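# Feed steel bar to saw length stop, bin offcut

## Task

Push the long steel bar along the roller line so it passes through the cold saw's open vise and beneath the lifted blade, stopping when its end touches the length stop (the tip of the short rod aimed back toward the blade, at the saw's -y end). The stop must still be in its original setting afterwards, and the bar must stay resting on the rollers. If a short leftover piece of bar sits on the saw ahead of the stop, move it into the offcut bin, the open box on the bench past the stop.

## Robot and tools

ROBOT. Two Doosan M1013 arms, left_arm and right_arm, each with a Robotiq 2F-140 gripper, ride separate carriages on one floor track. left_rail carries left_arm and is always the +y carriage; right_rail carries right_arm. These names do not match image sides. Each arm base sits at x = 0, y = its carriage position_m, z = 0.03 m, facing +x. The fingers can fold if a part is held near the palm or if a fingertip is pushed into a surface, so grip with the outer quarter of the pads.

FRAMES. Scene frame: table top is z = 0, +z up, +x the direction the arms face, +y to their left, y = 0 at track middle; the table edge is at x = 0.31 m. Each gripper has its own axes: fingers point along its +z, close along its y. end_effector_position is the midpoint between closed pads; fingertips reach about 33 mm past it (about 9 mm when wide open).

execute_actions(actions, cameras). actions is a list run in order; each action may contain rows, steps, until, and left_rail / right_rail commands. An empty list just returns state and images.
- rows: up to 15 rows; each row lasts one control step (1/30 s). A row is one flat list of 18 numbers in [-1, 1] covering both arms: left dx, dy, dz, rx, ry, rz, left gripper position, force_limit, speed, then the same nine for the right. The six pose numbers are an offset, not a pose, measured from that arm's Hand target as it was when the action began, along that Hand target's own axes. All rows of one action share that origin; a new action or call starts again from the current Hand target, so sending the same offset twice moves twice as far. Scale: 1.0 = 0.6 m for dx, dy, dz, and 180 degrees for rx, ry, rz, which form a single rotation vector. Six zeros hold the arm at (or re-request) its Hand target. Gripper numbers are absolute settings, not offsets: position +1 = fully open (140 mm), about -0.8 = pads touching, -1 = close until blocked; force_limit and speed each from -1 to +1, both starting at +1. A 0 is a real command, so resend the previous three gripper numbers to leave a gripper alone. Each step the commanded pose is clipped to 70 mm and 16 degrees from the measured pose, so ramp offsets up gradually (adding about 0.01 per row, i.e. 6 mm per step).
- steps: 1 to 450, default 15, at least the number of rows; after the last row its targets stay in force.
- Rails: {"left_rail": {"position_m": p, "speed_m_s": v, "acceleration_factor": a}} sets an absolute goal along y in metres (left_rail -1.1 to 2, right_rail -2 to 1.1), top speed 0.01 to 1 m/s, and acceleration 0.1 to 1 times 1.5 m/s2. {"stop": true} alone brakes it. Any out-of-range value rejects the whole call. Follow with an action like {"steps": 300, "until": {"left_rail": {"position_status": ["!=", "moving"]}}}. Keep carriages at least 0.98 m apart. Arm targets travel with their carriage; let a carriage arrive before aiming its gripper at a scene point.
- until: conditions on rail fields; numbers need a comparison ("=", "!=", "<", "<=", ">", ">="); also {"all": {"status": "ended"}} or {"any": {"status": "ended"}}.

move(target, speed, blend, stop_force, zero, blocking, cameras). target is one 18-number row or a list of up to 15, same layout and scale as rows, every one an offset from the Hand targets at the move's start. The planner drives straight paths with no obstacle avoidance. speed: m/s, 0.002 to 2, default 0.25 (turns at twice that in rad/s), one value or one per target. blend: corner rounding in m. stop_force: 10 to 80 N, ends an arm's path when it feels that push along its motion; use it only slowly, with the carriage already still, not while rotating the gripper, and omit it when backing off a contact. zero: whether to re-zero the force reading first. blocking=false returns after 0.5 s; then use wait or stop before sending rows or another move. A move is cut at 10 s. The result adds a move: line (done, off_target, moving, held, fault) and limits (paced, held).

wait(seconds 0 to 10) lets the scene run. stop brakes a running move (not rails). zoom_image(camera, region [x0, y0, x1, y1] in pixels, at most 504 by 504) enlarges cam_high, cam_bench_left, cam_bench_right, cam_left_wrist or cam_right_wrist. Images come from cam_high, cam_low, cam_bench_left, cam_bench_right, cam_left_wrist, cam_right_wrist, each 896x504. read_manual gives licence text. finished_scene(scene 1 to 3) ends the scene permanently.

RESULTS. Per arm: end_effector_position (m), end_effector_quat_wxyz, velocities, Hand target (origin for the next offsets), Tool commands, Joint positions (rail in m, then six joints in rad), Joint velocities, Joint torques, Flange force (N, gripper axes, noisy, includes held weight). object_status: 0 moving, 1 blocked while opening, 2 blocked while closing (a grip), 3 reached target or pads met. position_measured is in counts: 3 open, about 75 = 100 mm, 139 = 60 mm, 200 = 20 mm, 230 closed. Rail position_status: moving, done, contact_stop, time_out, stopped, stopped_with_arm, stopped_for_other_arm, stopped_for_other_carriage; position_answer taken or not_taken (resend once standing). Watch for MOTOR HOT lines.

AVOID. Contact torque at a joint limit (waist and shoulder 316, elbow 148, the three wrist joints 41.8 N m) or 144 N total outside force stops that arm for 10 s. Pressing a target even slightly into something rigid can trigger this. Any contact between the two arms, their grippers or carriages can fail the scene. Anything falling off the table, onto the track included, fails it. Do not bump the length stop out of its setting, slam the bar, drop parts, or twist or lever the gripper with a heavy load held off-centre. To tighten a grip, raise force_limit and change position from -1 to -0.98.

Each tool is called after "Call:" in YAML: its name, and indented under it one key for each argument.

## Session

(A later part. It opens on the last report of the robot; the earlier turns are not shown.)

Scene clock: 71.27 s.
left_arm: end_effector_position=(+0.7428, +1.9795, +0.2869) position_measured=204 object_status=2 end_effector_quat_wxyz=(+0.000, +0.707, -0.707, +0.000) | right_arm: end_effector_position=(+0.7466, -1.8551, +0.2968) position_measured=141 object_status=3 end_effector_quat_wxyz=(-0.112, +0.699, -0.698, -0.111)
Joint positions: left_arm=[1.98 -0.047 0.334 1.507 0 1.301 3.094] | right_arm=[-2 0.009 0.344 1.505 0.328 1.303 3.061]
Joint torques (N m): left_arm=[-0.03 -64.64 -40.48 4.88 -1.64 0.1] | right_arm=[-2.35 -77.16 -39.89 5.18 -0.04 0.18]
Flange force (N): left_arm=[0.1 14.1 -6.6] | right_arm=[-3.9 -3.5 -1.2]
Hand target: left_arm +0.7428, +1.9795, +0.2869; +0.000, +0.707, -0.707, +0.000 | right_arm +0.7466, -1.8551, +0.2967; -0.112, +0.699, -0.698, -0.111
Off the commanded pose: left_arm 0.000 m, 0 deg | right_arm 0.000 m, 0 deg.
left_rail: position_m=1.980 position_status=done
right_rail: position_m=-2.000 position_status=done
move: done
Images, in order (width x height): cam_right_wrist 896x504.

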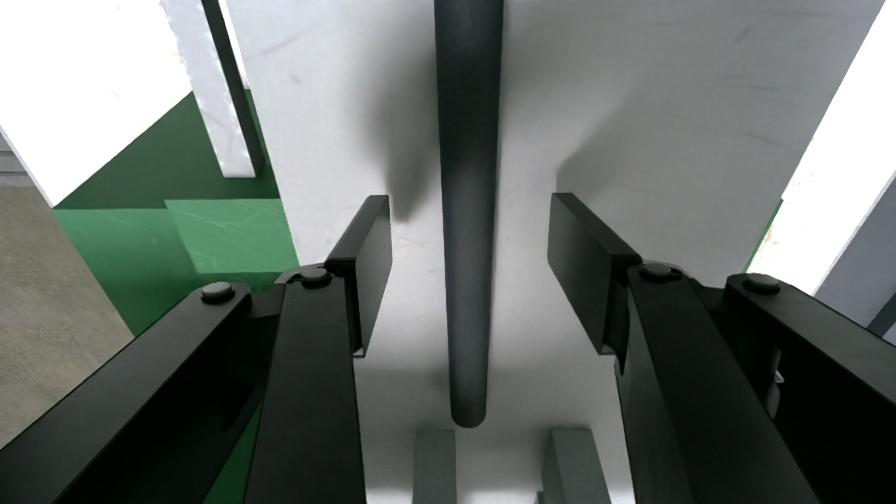

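Call:
move:
  target: [0,0,0,0,0,0,-1,0.6,-1,0.007,0,0.021,0,0,0,-0.1,0.6,0]
  speed: 0.05
  cameras: ["cam_right_wrist"]

Call:
execute_actions:
  actions:
    - {"rows":[[0,0,0,0,0,0,-1,0.6,-1,0,0,0,0,0,0,-1,1,-1]],"steps":120}
  cameras: ["cam_right_wrist"]

Call:
move:
  target: [0,0,0,0,0,0,-1,0.6,-1,-0.0105,0,-0.032,0,0,0,-1,1,-1]
  speed: 0.05
  cameras: ["cam_right_wrist","cam_bench_right"]

Scene clock: 73.30 s.
left_arm: end_effector_position=(+0.7428, +1.9795, +0.2869) position_measured=204 object_status=2 end_effector_quat_wxyz=(+0.000, +0.707, -0.707, +0.000) | right_arm: end_effector_position=(+0.7466, -1.8551, +0.2835) position_measured=141 object_status=3 end_effector_quat_wxyz=(-0.112, +0.699, -0.698, -0.111)
Joint positions: left_arm=[1.98 -0.047 0.334 1.507 0 1.301 3.094] | right_arm=[-2 0.009 0.35 1.521 0.33 1.282 3.053]
Joint torques (N m): left_arm=[-0.23 -64.54 -40.35 4.88 -1.72 0.11] | right_arm=[-2.35 -77.25 -38.64 5.17 0.13 0.22]
Flange force (N): left_arm=[-0.1 13.8 -7.1] | right_arm=[-4.1 -5.0 -1.8]
Hand target: left_arm +0.7428, +1.9795, +0.2869; +0.000, +0.707, -0.707, +0.000 | right_arm +0.7466, -1.8551, +0.2835; -0.112, +0.699, -0.698, -0.111
Off the commanded pose: left_arm 0.000 m, 0 deg | right_arm 0.000 m, 0 deg.
left_rail: position_m=1.980 position_status=done
right_rail: position_m=-2.000 position_status=done
move: done
Images, in order (width x height): cam_right_wrist 896x504.

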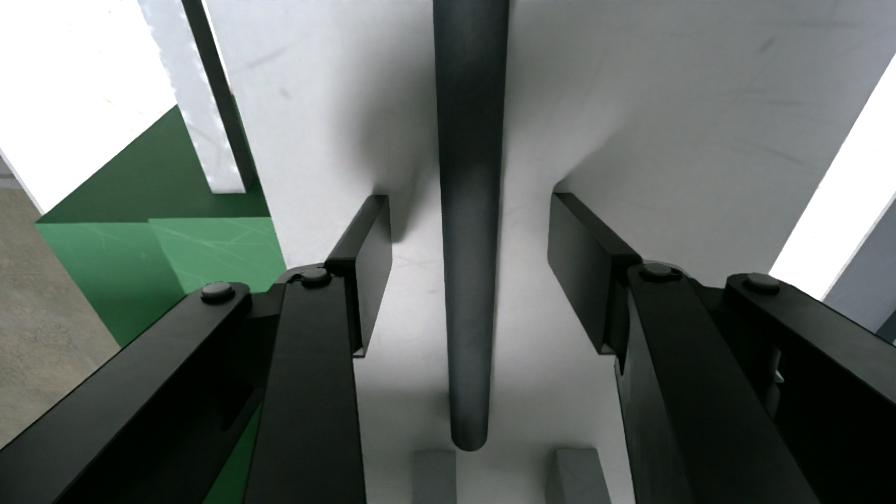

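Scene clock: 77.50 s.
left_arm: end_effector_position=(+0.7428, +1.9795, +0.2869) position_measured=204 object_status=2 end_effector_quat_wxyz=(+0.000, +0.707, -0.707, +0.000) | right_arm: end_effector_position=(+0.7466, -1.8551, +0.2835) position_measured=204 object_status=2 end_effector_quat_wxyz=(-0.112, +0.699, -0.698, -0.111)
Joint positions: left_arm=[1.98 -0.047 0.334 1.507 0 1.301 3.094] | right_arm=[-2 0.009 0.35 1.521 0.33 1.282 3.053]
Joint torques (N m): left_arm=[0.15 -64.61 -40.35 4.86 -1.7 0.07] | right_arm=[-0.25 -64.8 -30.24 4.37 0.05 0.61]
Flange force (N): left_arm=[0.4 13.4 -6.6] | right_arm=[-5.7 -4.1 -18.2]
Hand target: left_arm +0.7428, +1.9795, +0.2869; +0.000, +0.707, -0.707, +0.000 | right_arm +0.7466, -1.8551, +0.2835; -0.112, +0.699, -0.698, -0.111
Off the commanded pose: left_arm 0.000 m, 0 deg | right_arm 0.000 m, 0 deg.
left_rail: position_m=1.980 position_status=done
right_rail: position_m=-2.000 position_status=done
Images, in order (width x height): cam_right_wrist 896x504.

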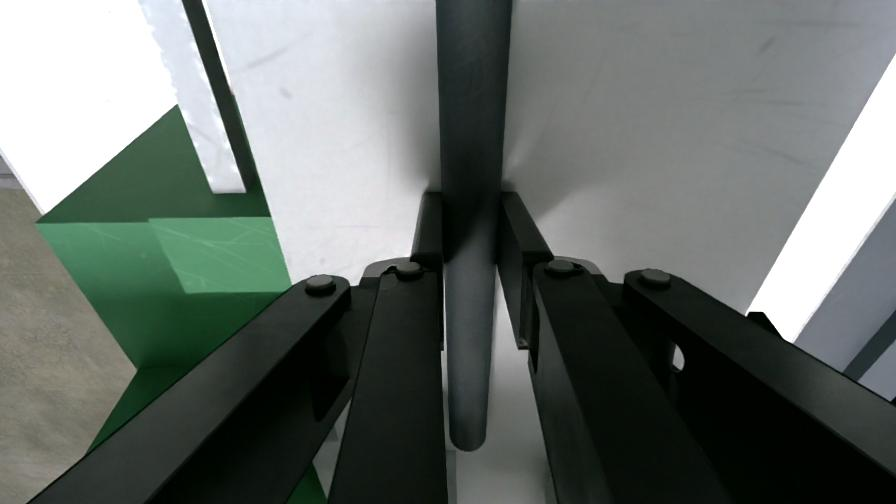

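Scene clock: 78.30 s.
left_arm: end_effector_position=(+0.7428, +1.9795, +0.2869) position_measured=204 object_status=2 end_effector_quat_wxyz=(+0.000, +0.707, -0.707, +0.000) | right_arm: end_effector_position=(+0.7466, -1.8551, +0.3036) position_measured=204 object_status=2 end_effector_quat_wxyz=(-0.112, +0.699, -0.698, -0.111)
Joint positions: left_arm=[1.98 -0.047 0.334 1.507 0 1.301 3.094] | right_arm=[-2 0.009 0.341 1.496 0.327 1.314 3.065]
Joint torques (N m): left_arm=[-0.32 -64.21 -40.73 4.88 -1.63 0.08] | right_arm=[-2.37 -81.61 -43.84 5.96 -0.05 0.23]
Flange force (N): left_arm=[-0.4 15.7 -6.8] | right_arm=[-1.3 -2.8 5.4]
Hand target: left_arm +0.7428, +1.9795, +0.2869; +0.000, +0.707, -0.707, +0.000 | right_arm +0.7466, -1.8551, +0.3037; -0.112, +0.699, -0.698, -0.111
Off the commanded pose: left_arm 0.000 m, 0 deg | right_arm 0.000 m, 0 deg.
left_rail: position_m=1.980 position_status=done
right_rail: position_m=-2.000 position_status=done
move: done
Images, in order (width x height): cam_bench_right 896x504, cam_right_wrist 896x504.

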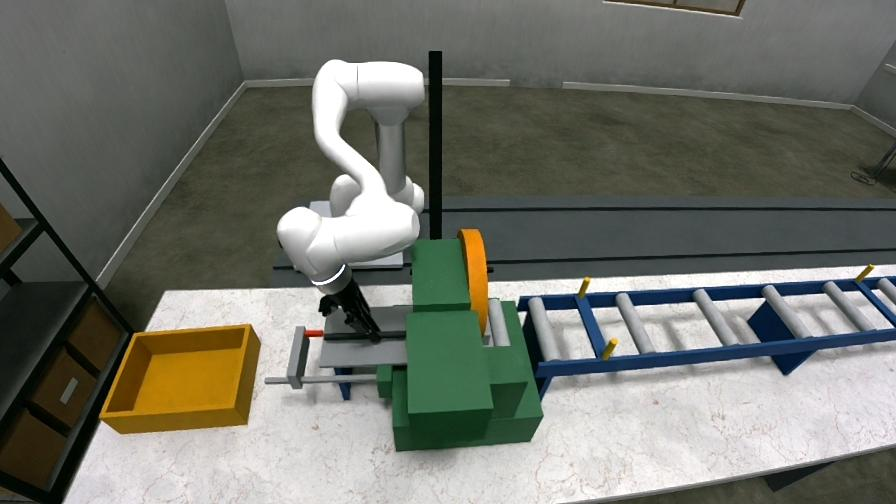

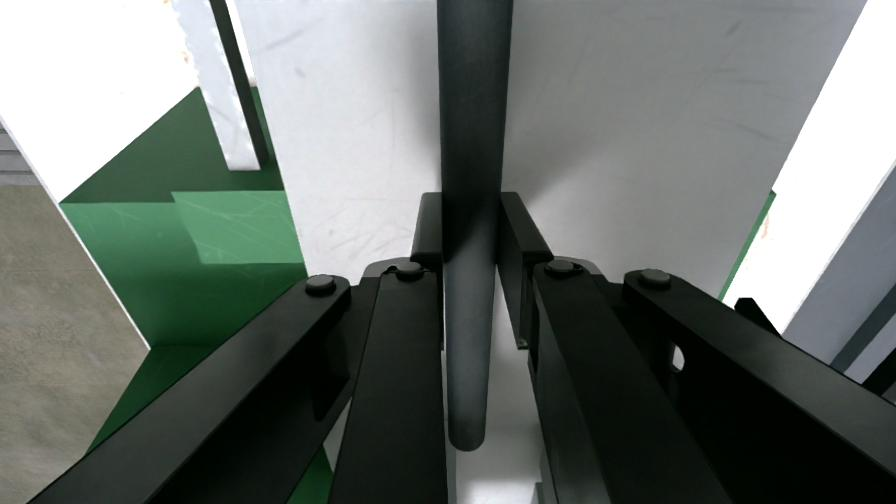

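Call:
move:
  target:
    - [0,0,0,0,0,0,-1,0.6,-1,-0.076,0,-0.233,0,0,0,-1,1,-1]
    - [0,0,0,0,0,0,-1,0.6,-1,0.796,0,-0.516,0,0,0,-1,1,-1]
  speed: 0.15
  blend: 0.03
  cameras: ["cam_right_wrist","cam_bench_right"]

Scene clock: 84.50 s.
left_arm: end_effector_position=(+0.7428, +1.9795, +0.2869) position_measured=204 object_status=2 end_effector_quat_wxyz=(+0.000, +0.707, -0.707, +0.000) | right_arm: end_effector_position=(+0.7467, -2.4053, +0.4494) position_measured=204 object_status=2 end_effector_quat_wxyz=(-0.112, +0.699, -0.698, -0.111)
Joint positions: left_arm=[1.98 -0.047 0.334 1.507 0 1.301 3.094] | right_arm=[-2 -0.637 0.596 0.849 0.266 1.877 2.562]
Joint torques (N m): left_arm=[0.06 -64.74 -40.44 4.85 -1.62 0.06] | right_arm=[-3.12 -106.83 -43.56 5.86 0.81 0.17]
Flange force (N): left_arm=[0.1 14.1 -6.8] | right_arm=[1.6 -6.3 3.2]
Hand target: left_arm +0.7428, +1.9795, +0.2869; +0.000, +0.707, -0.707, +0.000 | right_arm +0.7467, -2.4053, +0.4494; -0.112, +0.699, -0.698, -0.111
Off the commanded pose: left_arm 0.000 m, 0 deg | right_arm 0.000 m, 0 deg.
left_rail: position_m=1.980 position_status=done
right_rail: position_m=-2.000 position_status=done
move: done
Images, in order (width x height): cam_bench_right 896x504, cam_right_wrist 896x504.

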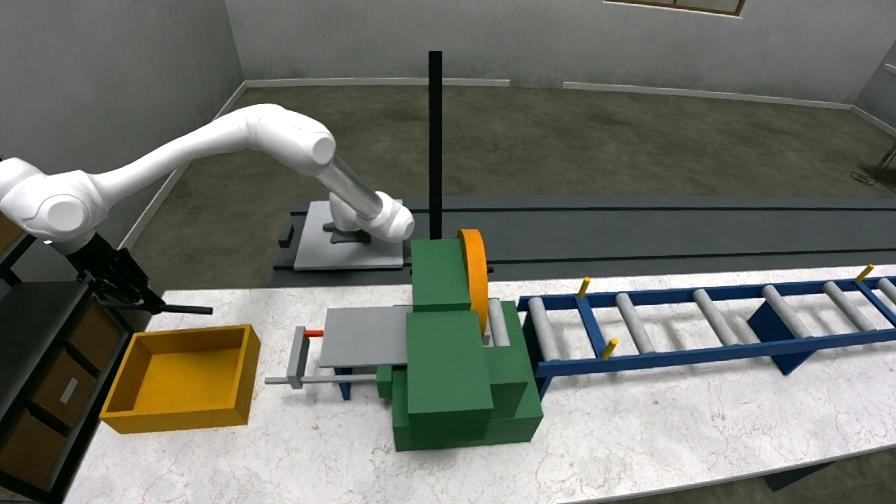

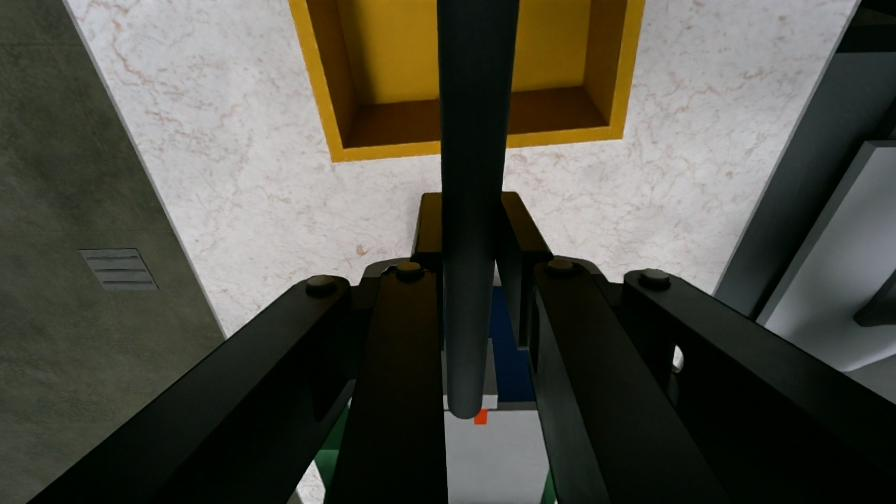

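Call:
move:
  target: [0,0,0,0,0,0,-1,0.6,-1,0.151,0,-0.049,0,0,0,-1,1,-1]
  cameras: []

Call:
move:
  target: [0,0,0,0,0,0,-1,0.6,-1,0.195,0,0.601,0,0,0,-1,1,-1]
  speed: 0.07
  stop_force: 14
  cameras: ["cam_right_wrist","cam_bench_right"]

Scene clock: 87.77 s.
left_arm: end_effector_position=(+0.7428, +1.9795, +0.2869) position_measured=204 object_status=2 end_effector_quat_wxyz=(+0.000, +0.707, -0.707, +0.000) | right_arm: end_effector_position=(+0.7467, -2.5005, +0.4492) position_measured=204 object_status=2 end_effector_quat_wxyz=(-0.112, +0.699, -0.698, -0.111)
Joint positions: left_arm=[1.98 -0.047 0.334 1.507 0 1.301 3.094] | right_arm=[-2 -0.716 0.731 0.621 0.26 1.987 2.507]
Joint torques (N m): left_arm=[-0.01 -64.78 -40.12 4.89 -1.68 0.09] | right_arm=[-2.45 -117.69 -40.82 5.75 0.63 0.22]
Flange force (N): left_arm=[0.1 13.1 -6.9] | right_arm=[7.3 -14.5 -5.9]
Hand target: left_arm +0.7428, +1.9795, +0.2869; +0.000, +0.707, -0.707, +0.000 | right_arm +0.7467, -2.5005, +0.4492; -0.112, +0.699, -0.698, -0.111
Off the commanded pose: left_arm 0.000 m, 0 deg | right_arm 0.000 m, 0 deg.
left_rail: position_m=1.980 position_status=done
right_rail: position_m=-2.000 position_status=done
move: done
No camera images: "cameras" was empty.

Scene clock: 94.10 s.
left_arm: end_effector_position=(+0.7428, +1.9795, +0.2869) position_measured=204 object_status=2 end_effector_quat_wxyz=(+0.000, +0.707, -0.707, +0.000) | right_arm: end_effector_position=(+0.7471, -2.4996, +0.0701) position_measured=204 object_status=2 end_effector_quat_wxyz=(-0.112, +0.699, -0.698, -0.111)
Joint positions: left_arm=[1.98 -0.047 0.334 1.507 0 1.301 3.094] | right_arm=[-2 -0.715 0.807 1.178 0.242 1.373 2.352]
Joint torques (N m): left_arm=[-0.18 -64.36 -40.52 4.89 -1.73 0.11] | right_arm=[-2.37 -120.64 -40.12 5.39 1 0.22]
Flange force (N): left_arm=[-0.1 14.8 -7.0] | right_arm=[2.7 -5.0 4.4]
Hand target: left_arm +0.7428, +1.9795, +0.2869; +0.000, +0.707, -0.707, +0.000 | right_arm +0.7471, -2.4996, +0.0701; -0.112, +0.699, -0.698, -0.111
Off the commanded pose: left_arm 0.000 m, 0 deg | right_arm 0.000 m, 0 deg.
left_rail: position_m=1.980 position_status=done
right_rail: position_m=-2.000 position_status=done
move: done
Images, in order (width x height): cam_bench_right 896x504, cam_right_wrist 896x504.

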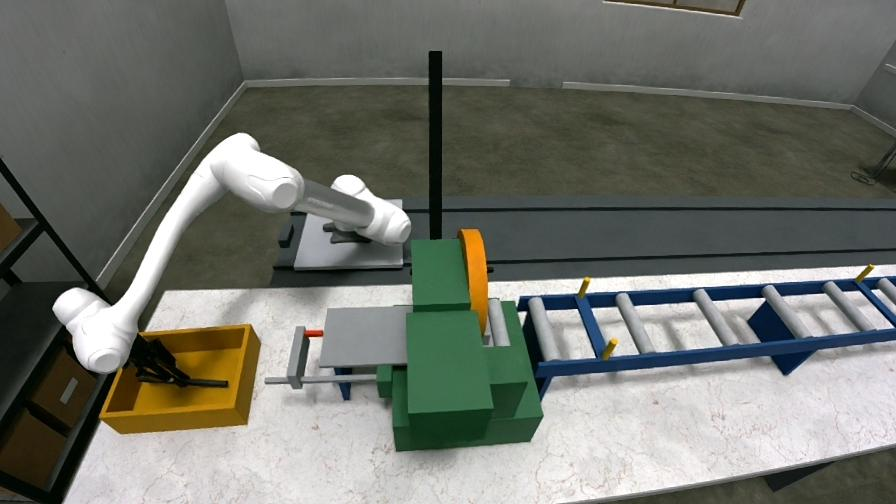

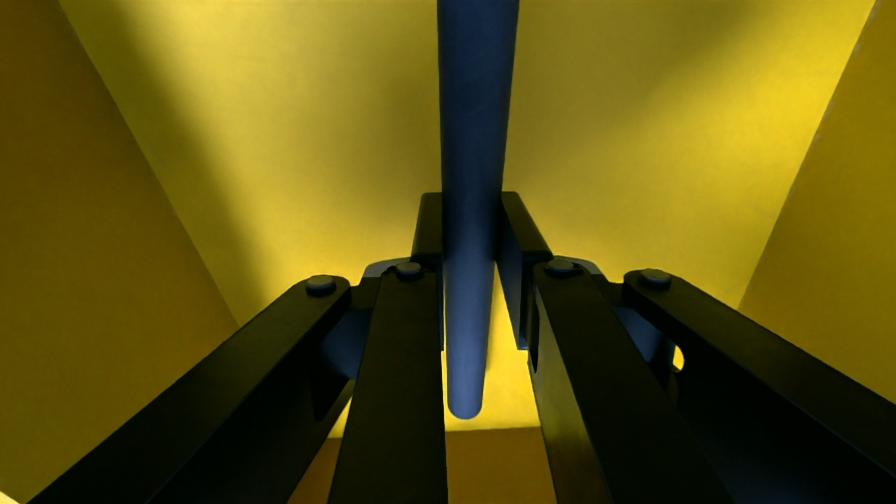

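Call:
move:
  target: [0,0,0,0,0,0,-1,0.6,-1,0.014,0,0.045,0,0,0,-1,1,-1]
  speed: 0.02
  stop_force: 12
  cameras: []

Call:
execute_actions:
  actions:
    - {"rows":[[0,0,0,0,0,0,-1,0.6,-1,0,0,0,0,0,0,-0.2,1,-1]],"steps":60}
  cameras: []

Call:
move:
  target: [0,0,0,0,0,0,-1,0.6,-1,-0.195,0,-0.603,0,0,0,-0.2,1,-1]

Scene clock: 97.27 s.
left_arm: end_effector_position=(+0.7428, +1.9795, +0.2869) position_measured=204 object_status=2 end_effector_quat_wxyz=(+0.000, +0.707, -0.707, +0.000) | right_arm: end_effector_position=(+0.7471, -2.4992, +0.0418) position_measured=204 object_status=2 end_effector_quat_wxyz=(-0.112, +0.699, -0.698, -0.111)
Joint positions: left_arm=[1.98 -0.047 0.334 1.507 0 1.301 3.094] | right_arm=[-2 -0.715 0.827 1.196 0.244 1.336 2.343]
Joint torques (N m): left_arm=[0.12 -64.36 -40.34 4.94 -1.68 0.08] | right_arm=[-1.63 -119.17 -38.44 5.15 0.67 0.28]
Flange force (N): left_arm=[0.2 14.7 -7.2] | right_arm=[2.6 -4.5 1.7]
Hand target: left_arm +0.7428, +1.9795, +0.2869; +0.000, +0.707, -0.707, +0.000 | right_arm +0.7471, -2.4992, +0.0418; -0.112, +0.699, -0.698, -0.111
Off the commanded pose: left_arm 0.000 m, 0 deg | right_arm 0.000 m, 0 deg.
left_rail: position_m=1.980 position_status=done
right_rail: position_m=-2.000 position_status=done
move: done
No camera images: "cameras" was empty.

Scene clock: 99.47 s.
left_arm: end_effector_position=(+0.7428, +1.9795, +0.2869) position_measured=204 object_status=2 end_effector_quat_wxyz=(+0.000, +0.707, -0.707, +0.000) | right_arm: end_effector_position=(+0.7471, -2.4992, +0.0418) position_measured=154 object_status=3 end_effector_quat_wxyz=(-0.112, +0.699, -0.698, -0.111)
Joint positions: left_arm=[1.98 -0.047 0.334 1.507 0 1.301 3.094] | right_arm=[-2 -0.715 0.827 1.196 0.244 1.336 2.343]
Joint torques (N m): left_arm=[0.22 -64.61 -40.52 4.94 -1.68 0.11] | right_arm=[-2.24 -115.39 -36.68 4.78 0.47 0.22]
Flange force (N): left_arm=[0.4 14.3 -7.0] | right_arm=[1.0 -4.6 -1.6]
Hand target: left_arm +0.7428, +1.9795, +0.2869; +0.000, +0.707, -0.707, +0.000 | right_arm +0.7471, -2.4992, +0.0418; -0.112, +0.699, -0.698, -0.111
Off the commanded pose: left_arm 0.000 m, 0 deg | right_arm 0.000 m, 0 deg.
left_rail: position_m=1.980 position_status=done
right_rail: position_m=-2.000 position_status=done
No camera images: "cameras" was empty.

Scene clock: 101.57 s.
left_arm: end_effector_position=(+0.7428, +1.9795, +0.2869) position_measured=204 object_status=2 end_effector_quat_wxyz=(+0.000, +0.707, -0.707, +0.000) | right_arm: end_effector_position=(+0.7467, -2.5005, +0.4221) position_measured=154 object_status=3 end_effector_quat_wxyz=(-0.112, +0.698, -0.698, -0.111)
Joint positions: left_arm=[1.98 -0.047 0.334 1.507 0 1.301 3.094] | right_arm=[-2 -0.716 0.718 0.694 0.254 1.93 2.49]
Joint torques (N m): left_arm=[-0.38 -64.49 -40.52 4.88 -1.73 0.09] | right_arm=[-2.26 -110.29 -39.3 5.23 0.48 0.2]
Flange force (N): left_arm=[-0.4 14.2 -6.6] | right_arm=[1.7 -7.3 -6.0]
Hand target: left_arm +0.7428, +1.9795, +0.2869; +0.000, +0.707, -0.707, +0.000 | right_arm +0.7467, -2.5005, +0.4221; -0.112, +0.699, -0.698, -0.111
Off the commanded pose: left_arm 0.000 m, 0 deg | right_arm 0.000 m, 0 deg.
left_rail: position_m=1.980 position_status=done
right_rail: position_m=-2.000 position_status=done
move: done

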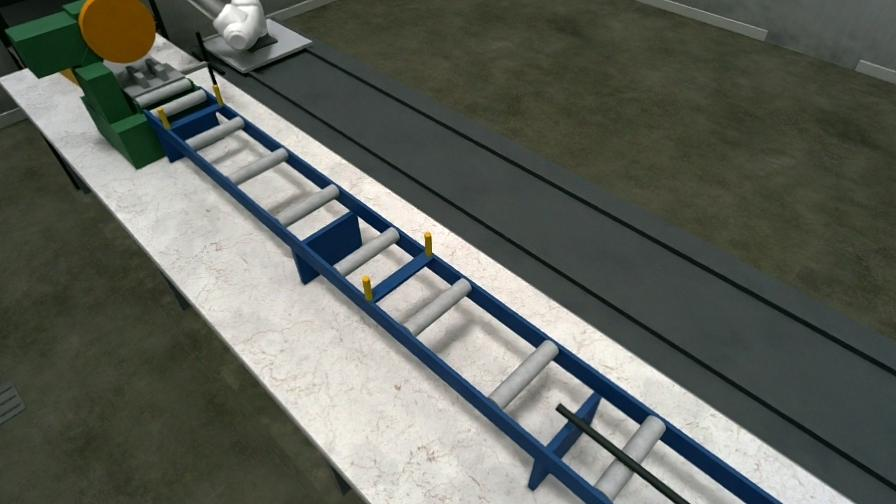

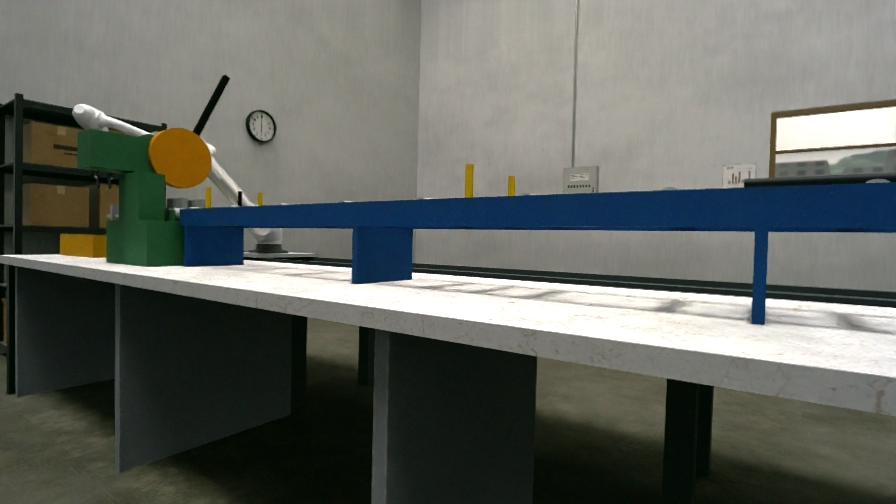

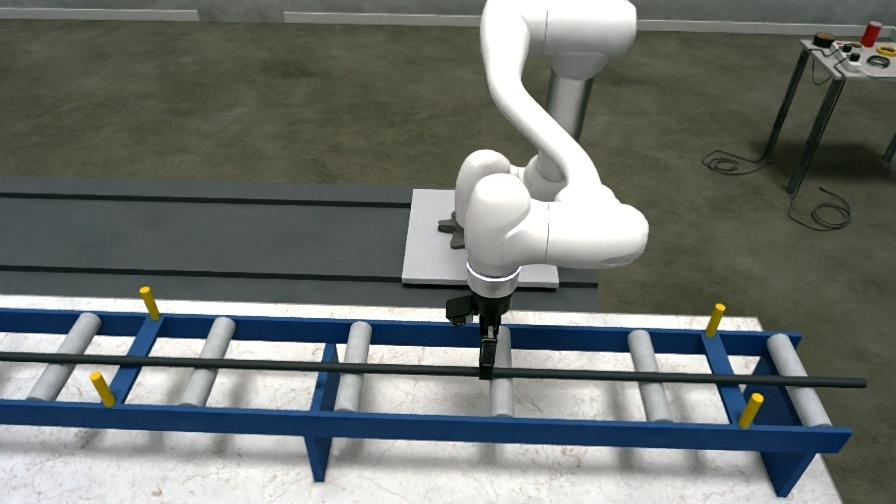

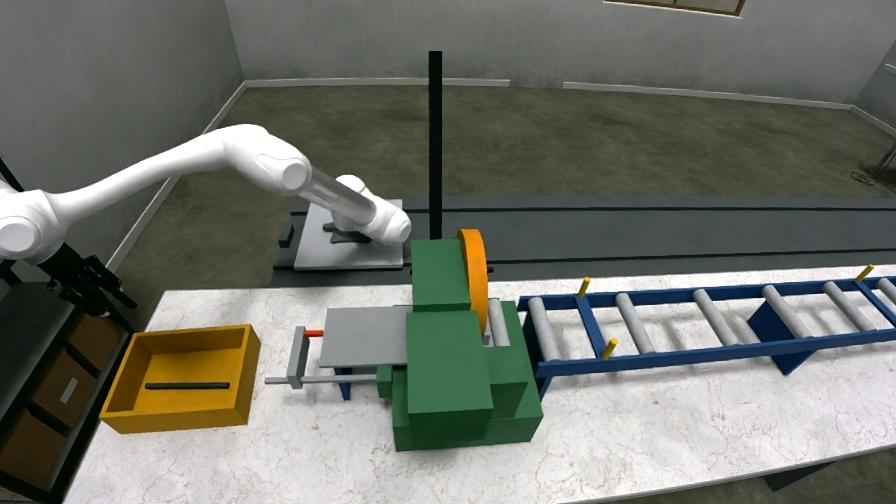

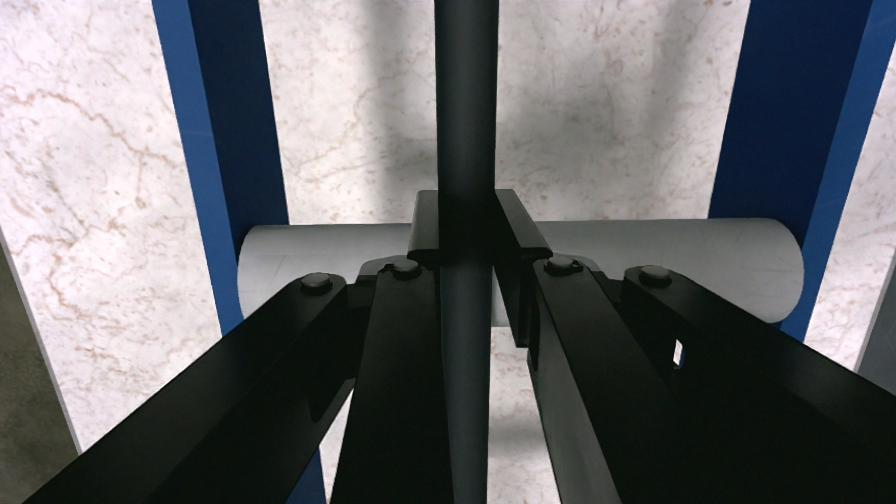

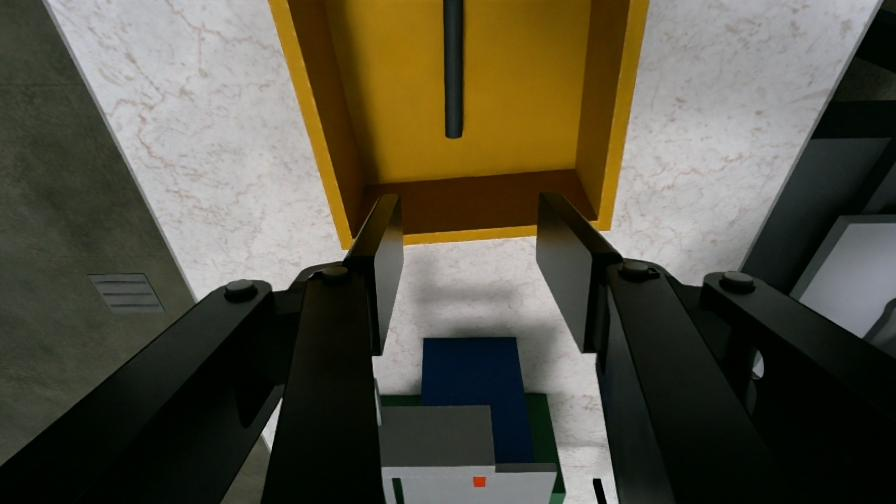

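Call:
move:
  target: [0,0,-0.0035,0,0,0,-1,0.6,-1,-0.463,0,-0.078,0,0,0,-0.2,1,-1]
  cameras: ["cam_right_wrist"]

Call:
execute_actions:
  actions:
    - {"left_rail":{"position_m":0.1,"speed_m_s":0.3,"acceleration_factor":0.2},"steps":400,"until":{"all":{"status":"ended"}}}

Scene clock: 104.50 s.
left_arm: end_effector_position=(+0.7428, +1.9795, +0.2890) position_measured=204 object_status=2 end_effector_quat_wxyz=(+0.000, +0.707, -0.707, +0.000) | right_arm: end_effector_position=(+0.7465, -2.2511, +0.5528) position_measured=154 object_status=3 end_effector_quat_wxyz=(-0.112, +0.698, -0.698, -0.111)
Joint positions: left_arm=[1.98 -0.047 0.333 1.504 0 1.305 3.094] | right_arm=[-2 -0.486 0.474 0.853 0.301 1.949 2.748]
Joint torques (N m): left_arm=[0.31 -98.11 -64.89 4.81 -0.36 0.05] | right_arm=[-2.22 -89.28 -39.03 5.18 0.22 0.04]
Flange force (N): left_arm=[0.5 15.1 40.7] | right_arm=[-1.0 -6.8 -5.0]
Hand target: left_arm +0.7428, +1.9795, +0.2890; +0.000, +0.707, -0.707, +0.000 | right_arm +0.7465, -2.2510, +0.5529; -0.112, +0.699, -0.698, -0.111
Off the commanded pose: left_arm 0.000 m, 0 deg | right_arm 0.000 m, 0 deg.
left_rail: position_m=1.980 position_status=done
right_rail: position_m=-2.000 position_status=done
move: done
Images, in order (width x height): cam_right_wrist 896x504.

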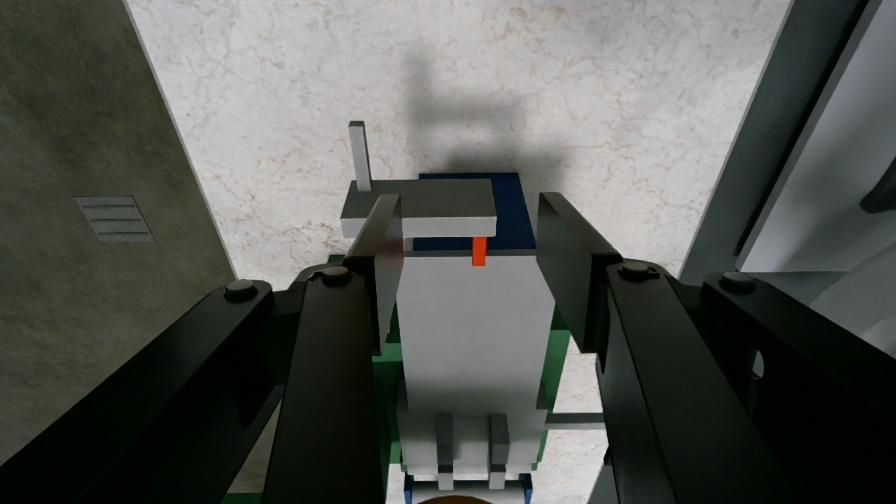

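Scene clock: 112.00 s.
left_arm: end_effector_position=(+0.7428, +0.0995, +0.2890) position_measured=204 object_status=2 end_effector_quat_wxyz=(+0.000, +0.707, -0.707, +0.000) | right_arm: end_effector_position=(+0.7465, -2.2510, +0.5529) position_measured=154 object_status=3 end_effector_quat_wxyz=(-0.112, +0.699, -0.698, -0.111)
Joint positions: left_arm=[0.1 -0.047 0.333 1.504 0 1.305 3.094] | right_arm=[-2 -0.485 0.474 0.853 0.301 1.949 2.748]
Joint torques (N m): left_arm=[-0.32 -97.67 -64.27 4.77 -0.27 0.1] | right_arm=[-2.4 -88.7 -38.92 5.18 0.22 0.21]
Flange force (N): left_arm=[-0.3 14.3 39.5] | right_arm=[-1.7 -5.7 -4.5]
Hand target: left_arm +0.7428, +0.0995, +0.2890; +0.000, +0.707, -0.707, +0.000 | right_arm +0.7465, -2.2510, +0.5529; -0.112, +0.699, -0.698, -0.111
Tool commands: left_gripper/position=-1.0 left_gripper/force_limit=+0.6 left_gripper/speed=-1.0 right_gripper/position=-0.2 right_gripper/force_limit=+1.0 right_gripper/speed=-1.0
Off the commanded pose: left_arm 0.000 m, 0 deg | right_arm 0.000 m, 0 deg.
left_rail: position_m=0.100 speed_m_s=0.30 position_status=done
right_rail: position_m=-2.000 position_status=done

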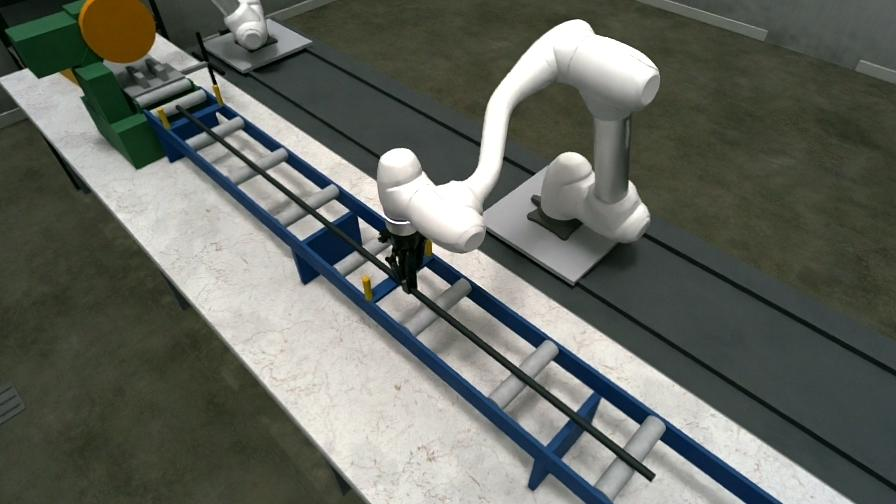

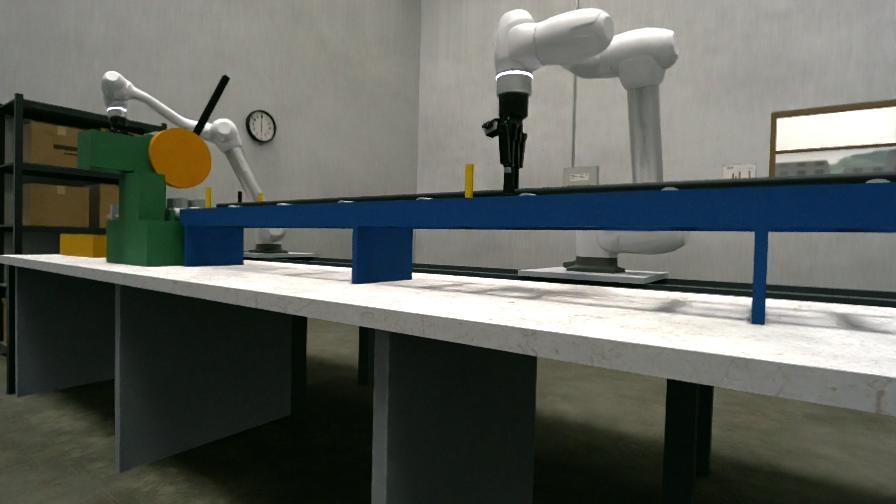

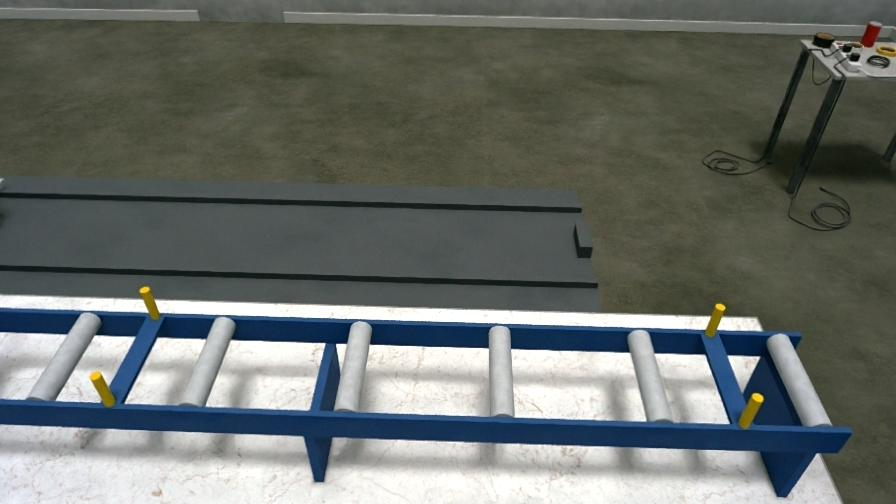

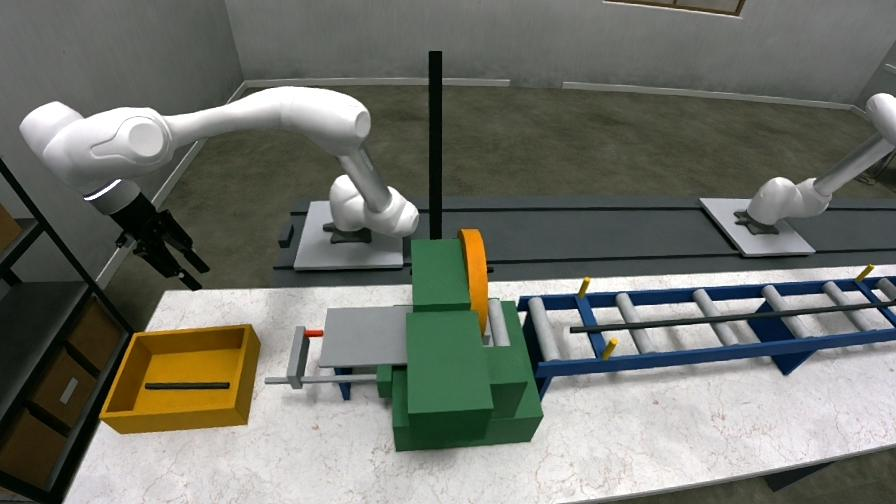

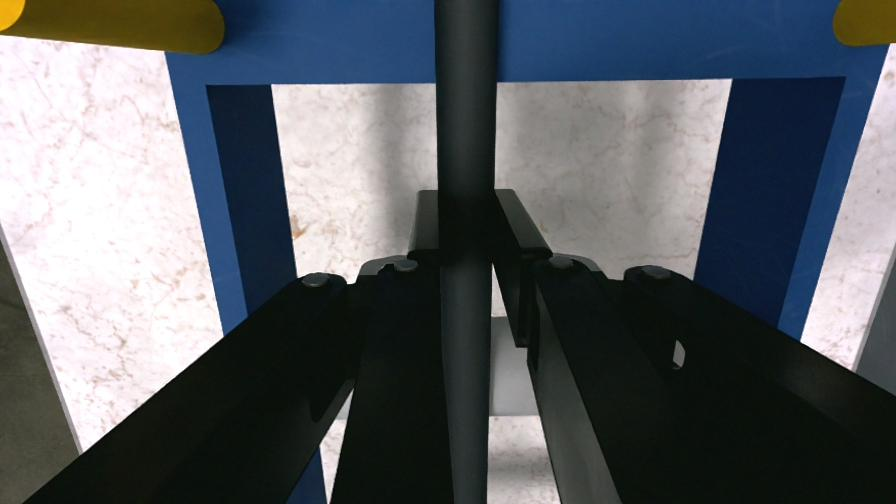

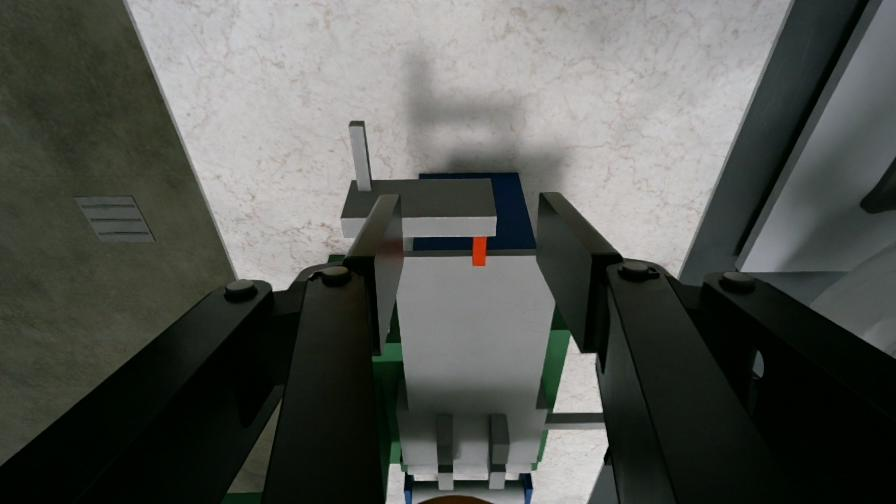

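Call:
move:
  target: [0,0,0.0015,0,0,0,-1,0.6,-1,0,0,0,0,0,0,-0.2,1,-1]
  cameras: []

Call:
execute_actions:
  actions:
    - {"left_rail":{"position_m":-0.11,"speed_m_s":0.2},"steps":400,"until":{"all":{"status":"ended"}}}
  cameras: ["cam_high","cam_right_wrist","cam_bench_right"]

Call:
zoom_image:
  camera: "cam_high"
  region: [80, 30, 260, 140]

Call:
zoom_image:
  camera: "cam_right_wrist"
  region: [370, 380, 580, 504]

Scene clock: 114.30 s.
left_arm: end_effector_position=(+0.7428, +0.0995, +0.2881) position_measured=204 object_status=2 end_effector_quat_wxyz=(+0.000, +0.707, -0.707, +0.000) | right_arm: end_effector_position=(+0.7465, -2.2510, +0.5529) position_measured=154 object_status=3 end_effector_quat_wxyz=(-0.112, +0.699, -0.698, -0.111)
Joint positions: left_arm=[0.1 -0.047 0.333 1.505 0 1.303 3.094] | right_arm=[-2 -0.485 0.474 0.853 0.301 1.949 2.748]
Joint torques (N m): left_arm=[-0.09 -97.53 -64.62 4.79 -0.31 0.09] | right_arm=[-2.25 -88.87 -38.93 5.16 0.21 0.23]
Flange force (N): left_arm=[0.0 15.6 40.3] | right_arm=[-1.4 -6.1 -4.8]
Hand target: left_arm +0.7428, +0.0995, +0.2881; +0.000, +0.707, -0.707, +0.000 | right_arm +0.7465, -2.2510, +0.5529; -0.112, +0.699, -0.698, -0.111
Off the commanded pose: left_arm 0.000 m, 0 deg | right_arm 0.000 m, 0 deg.
left_rail: position_m=0.100 speed_m_s=0.30 position_status=done
right_rail: position_m=-2.000 position_status=done
move: done
No camera images: "cameras" was empty.

Scene clock: 116.27 s.
left_arm: end_effector_position=(+0.7428, -0.1105, +0.2881) position_measured=204 object_status=2 end_effector_quat_wxyz=(+0.000, +0.707, -0.707, +0.000) | right_arm: end_effector_position=(+0.7465, -2.2510, +0.5529) position_measured=154 object_status=3 end_effector_quat_wxyz=(-0.112, +0.699, -0.698, -0.111)
Joint positions: left_arm=[-0.11 -0.047 0.333 1.505 0 1.303 3.094] | right_arm=[-2 -0.485 0.474 0.853 0.301 1.949 2.748]
Joint torques (N m): left_arm=[-0.3 -99.21 -65.79 4.85 -0.3 0.12] | right_arm=[-2.3 -88.78 -38.99 5.16 0.2 0.21]
Flange force (N): left_arm=[-0.3 15.5 42.1] | right_arm=[-1.7 -5.7 -4.5]
Hand target: left_arm +0.7428, -0.1105, +0.2881; +0.000, +0.707, -0.707, +0.000 | right_arm +0.7465, -2.2510, +0.5529; -0.112, +0.699, -0.698, -0.111
Tool commands: left_gripper/position=-1.0 left_gripper/force_limit=+0.6 left_gripper/speed=-1.0 right_gripper/position=-0.2 right_gripper/force_limit=+1.0 right_gripper/speed=-1.0
Off the commanded pose: left_arm 0.000 m, 0 deg | right_arm 0.000 m, 0 deg.
left_rail: position_m=-0.110 speed_m_s=0.20 position_status=done
right_rail: position_m=-2.000 position_status=done
Images, in order (width x height): cam_high 896x504, cam_bench_right 896x504, cam_right_wrist 896x504.

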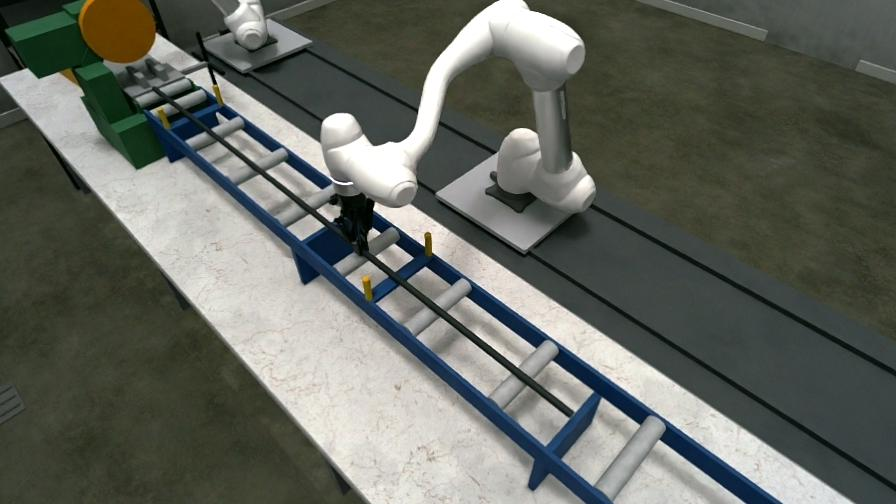

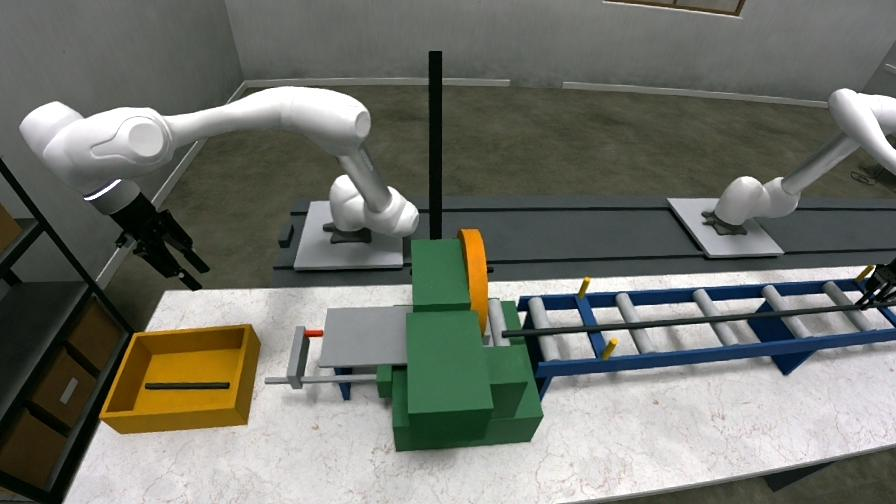

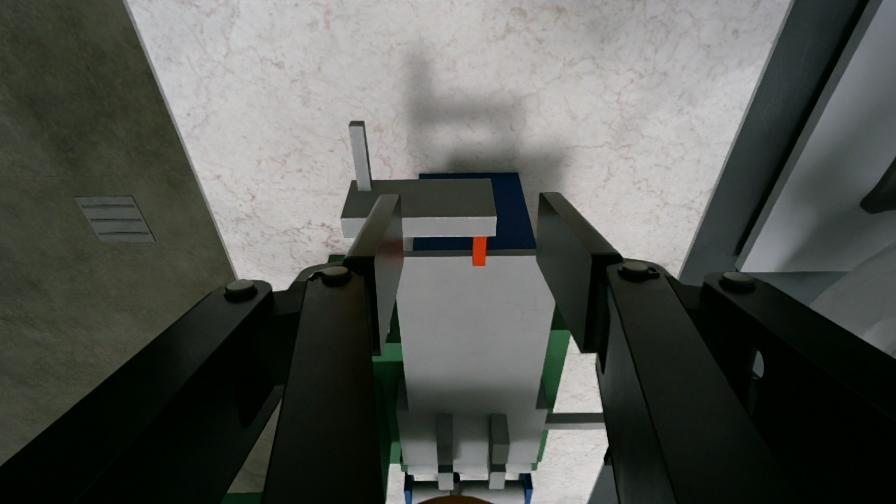

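Scaled by 2.800 from the camera's 896x504 image, which has a finer 1280x720 frame.

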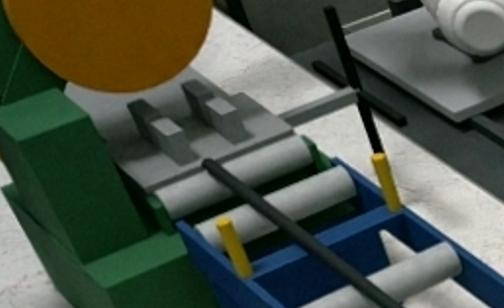

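Scaled by 2.400 from the camera's 896x504 image, which has a finer 1280x720 frame.

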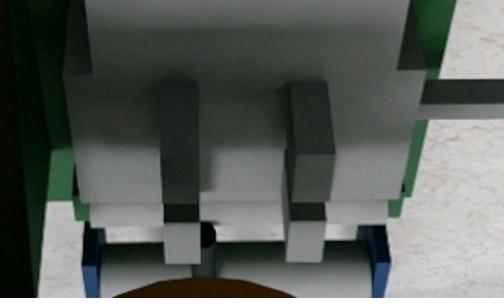

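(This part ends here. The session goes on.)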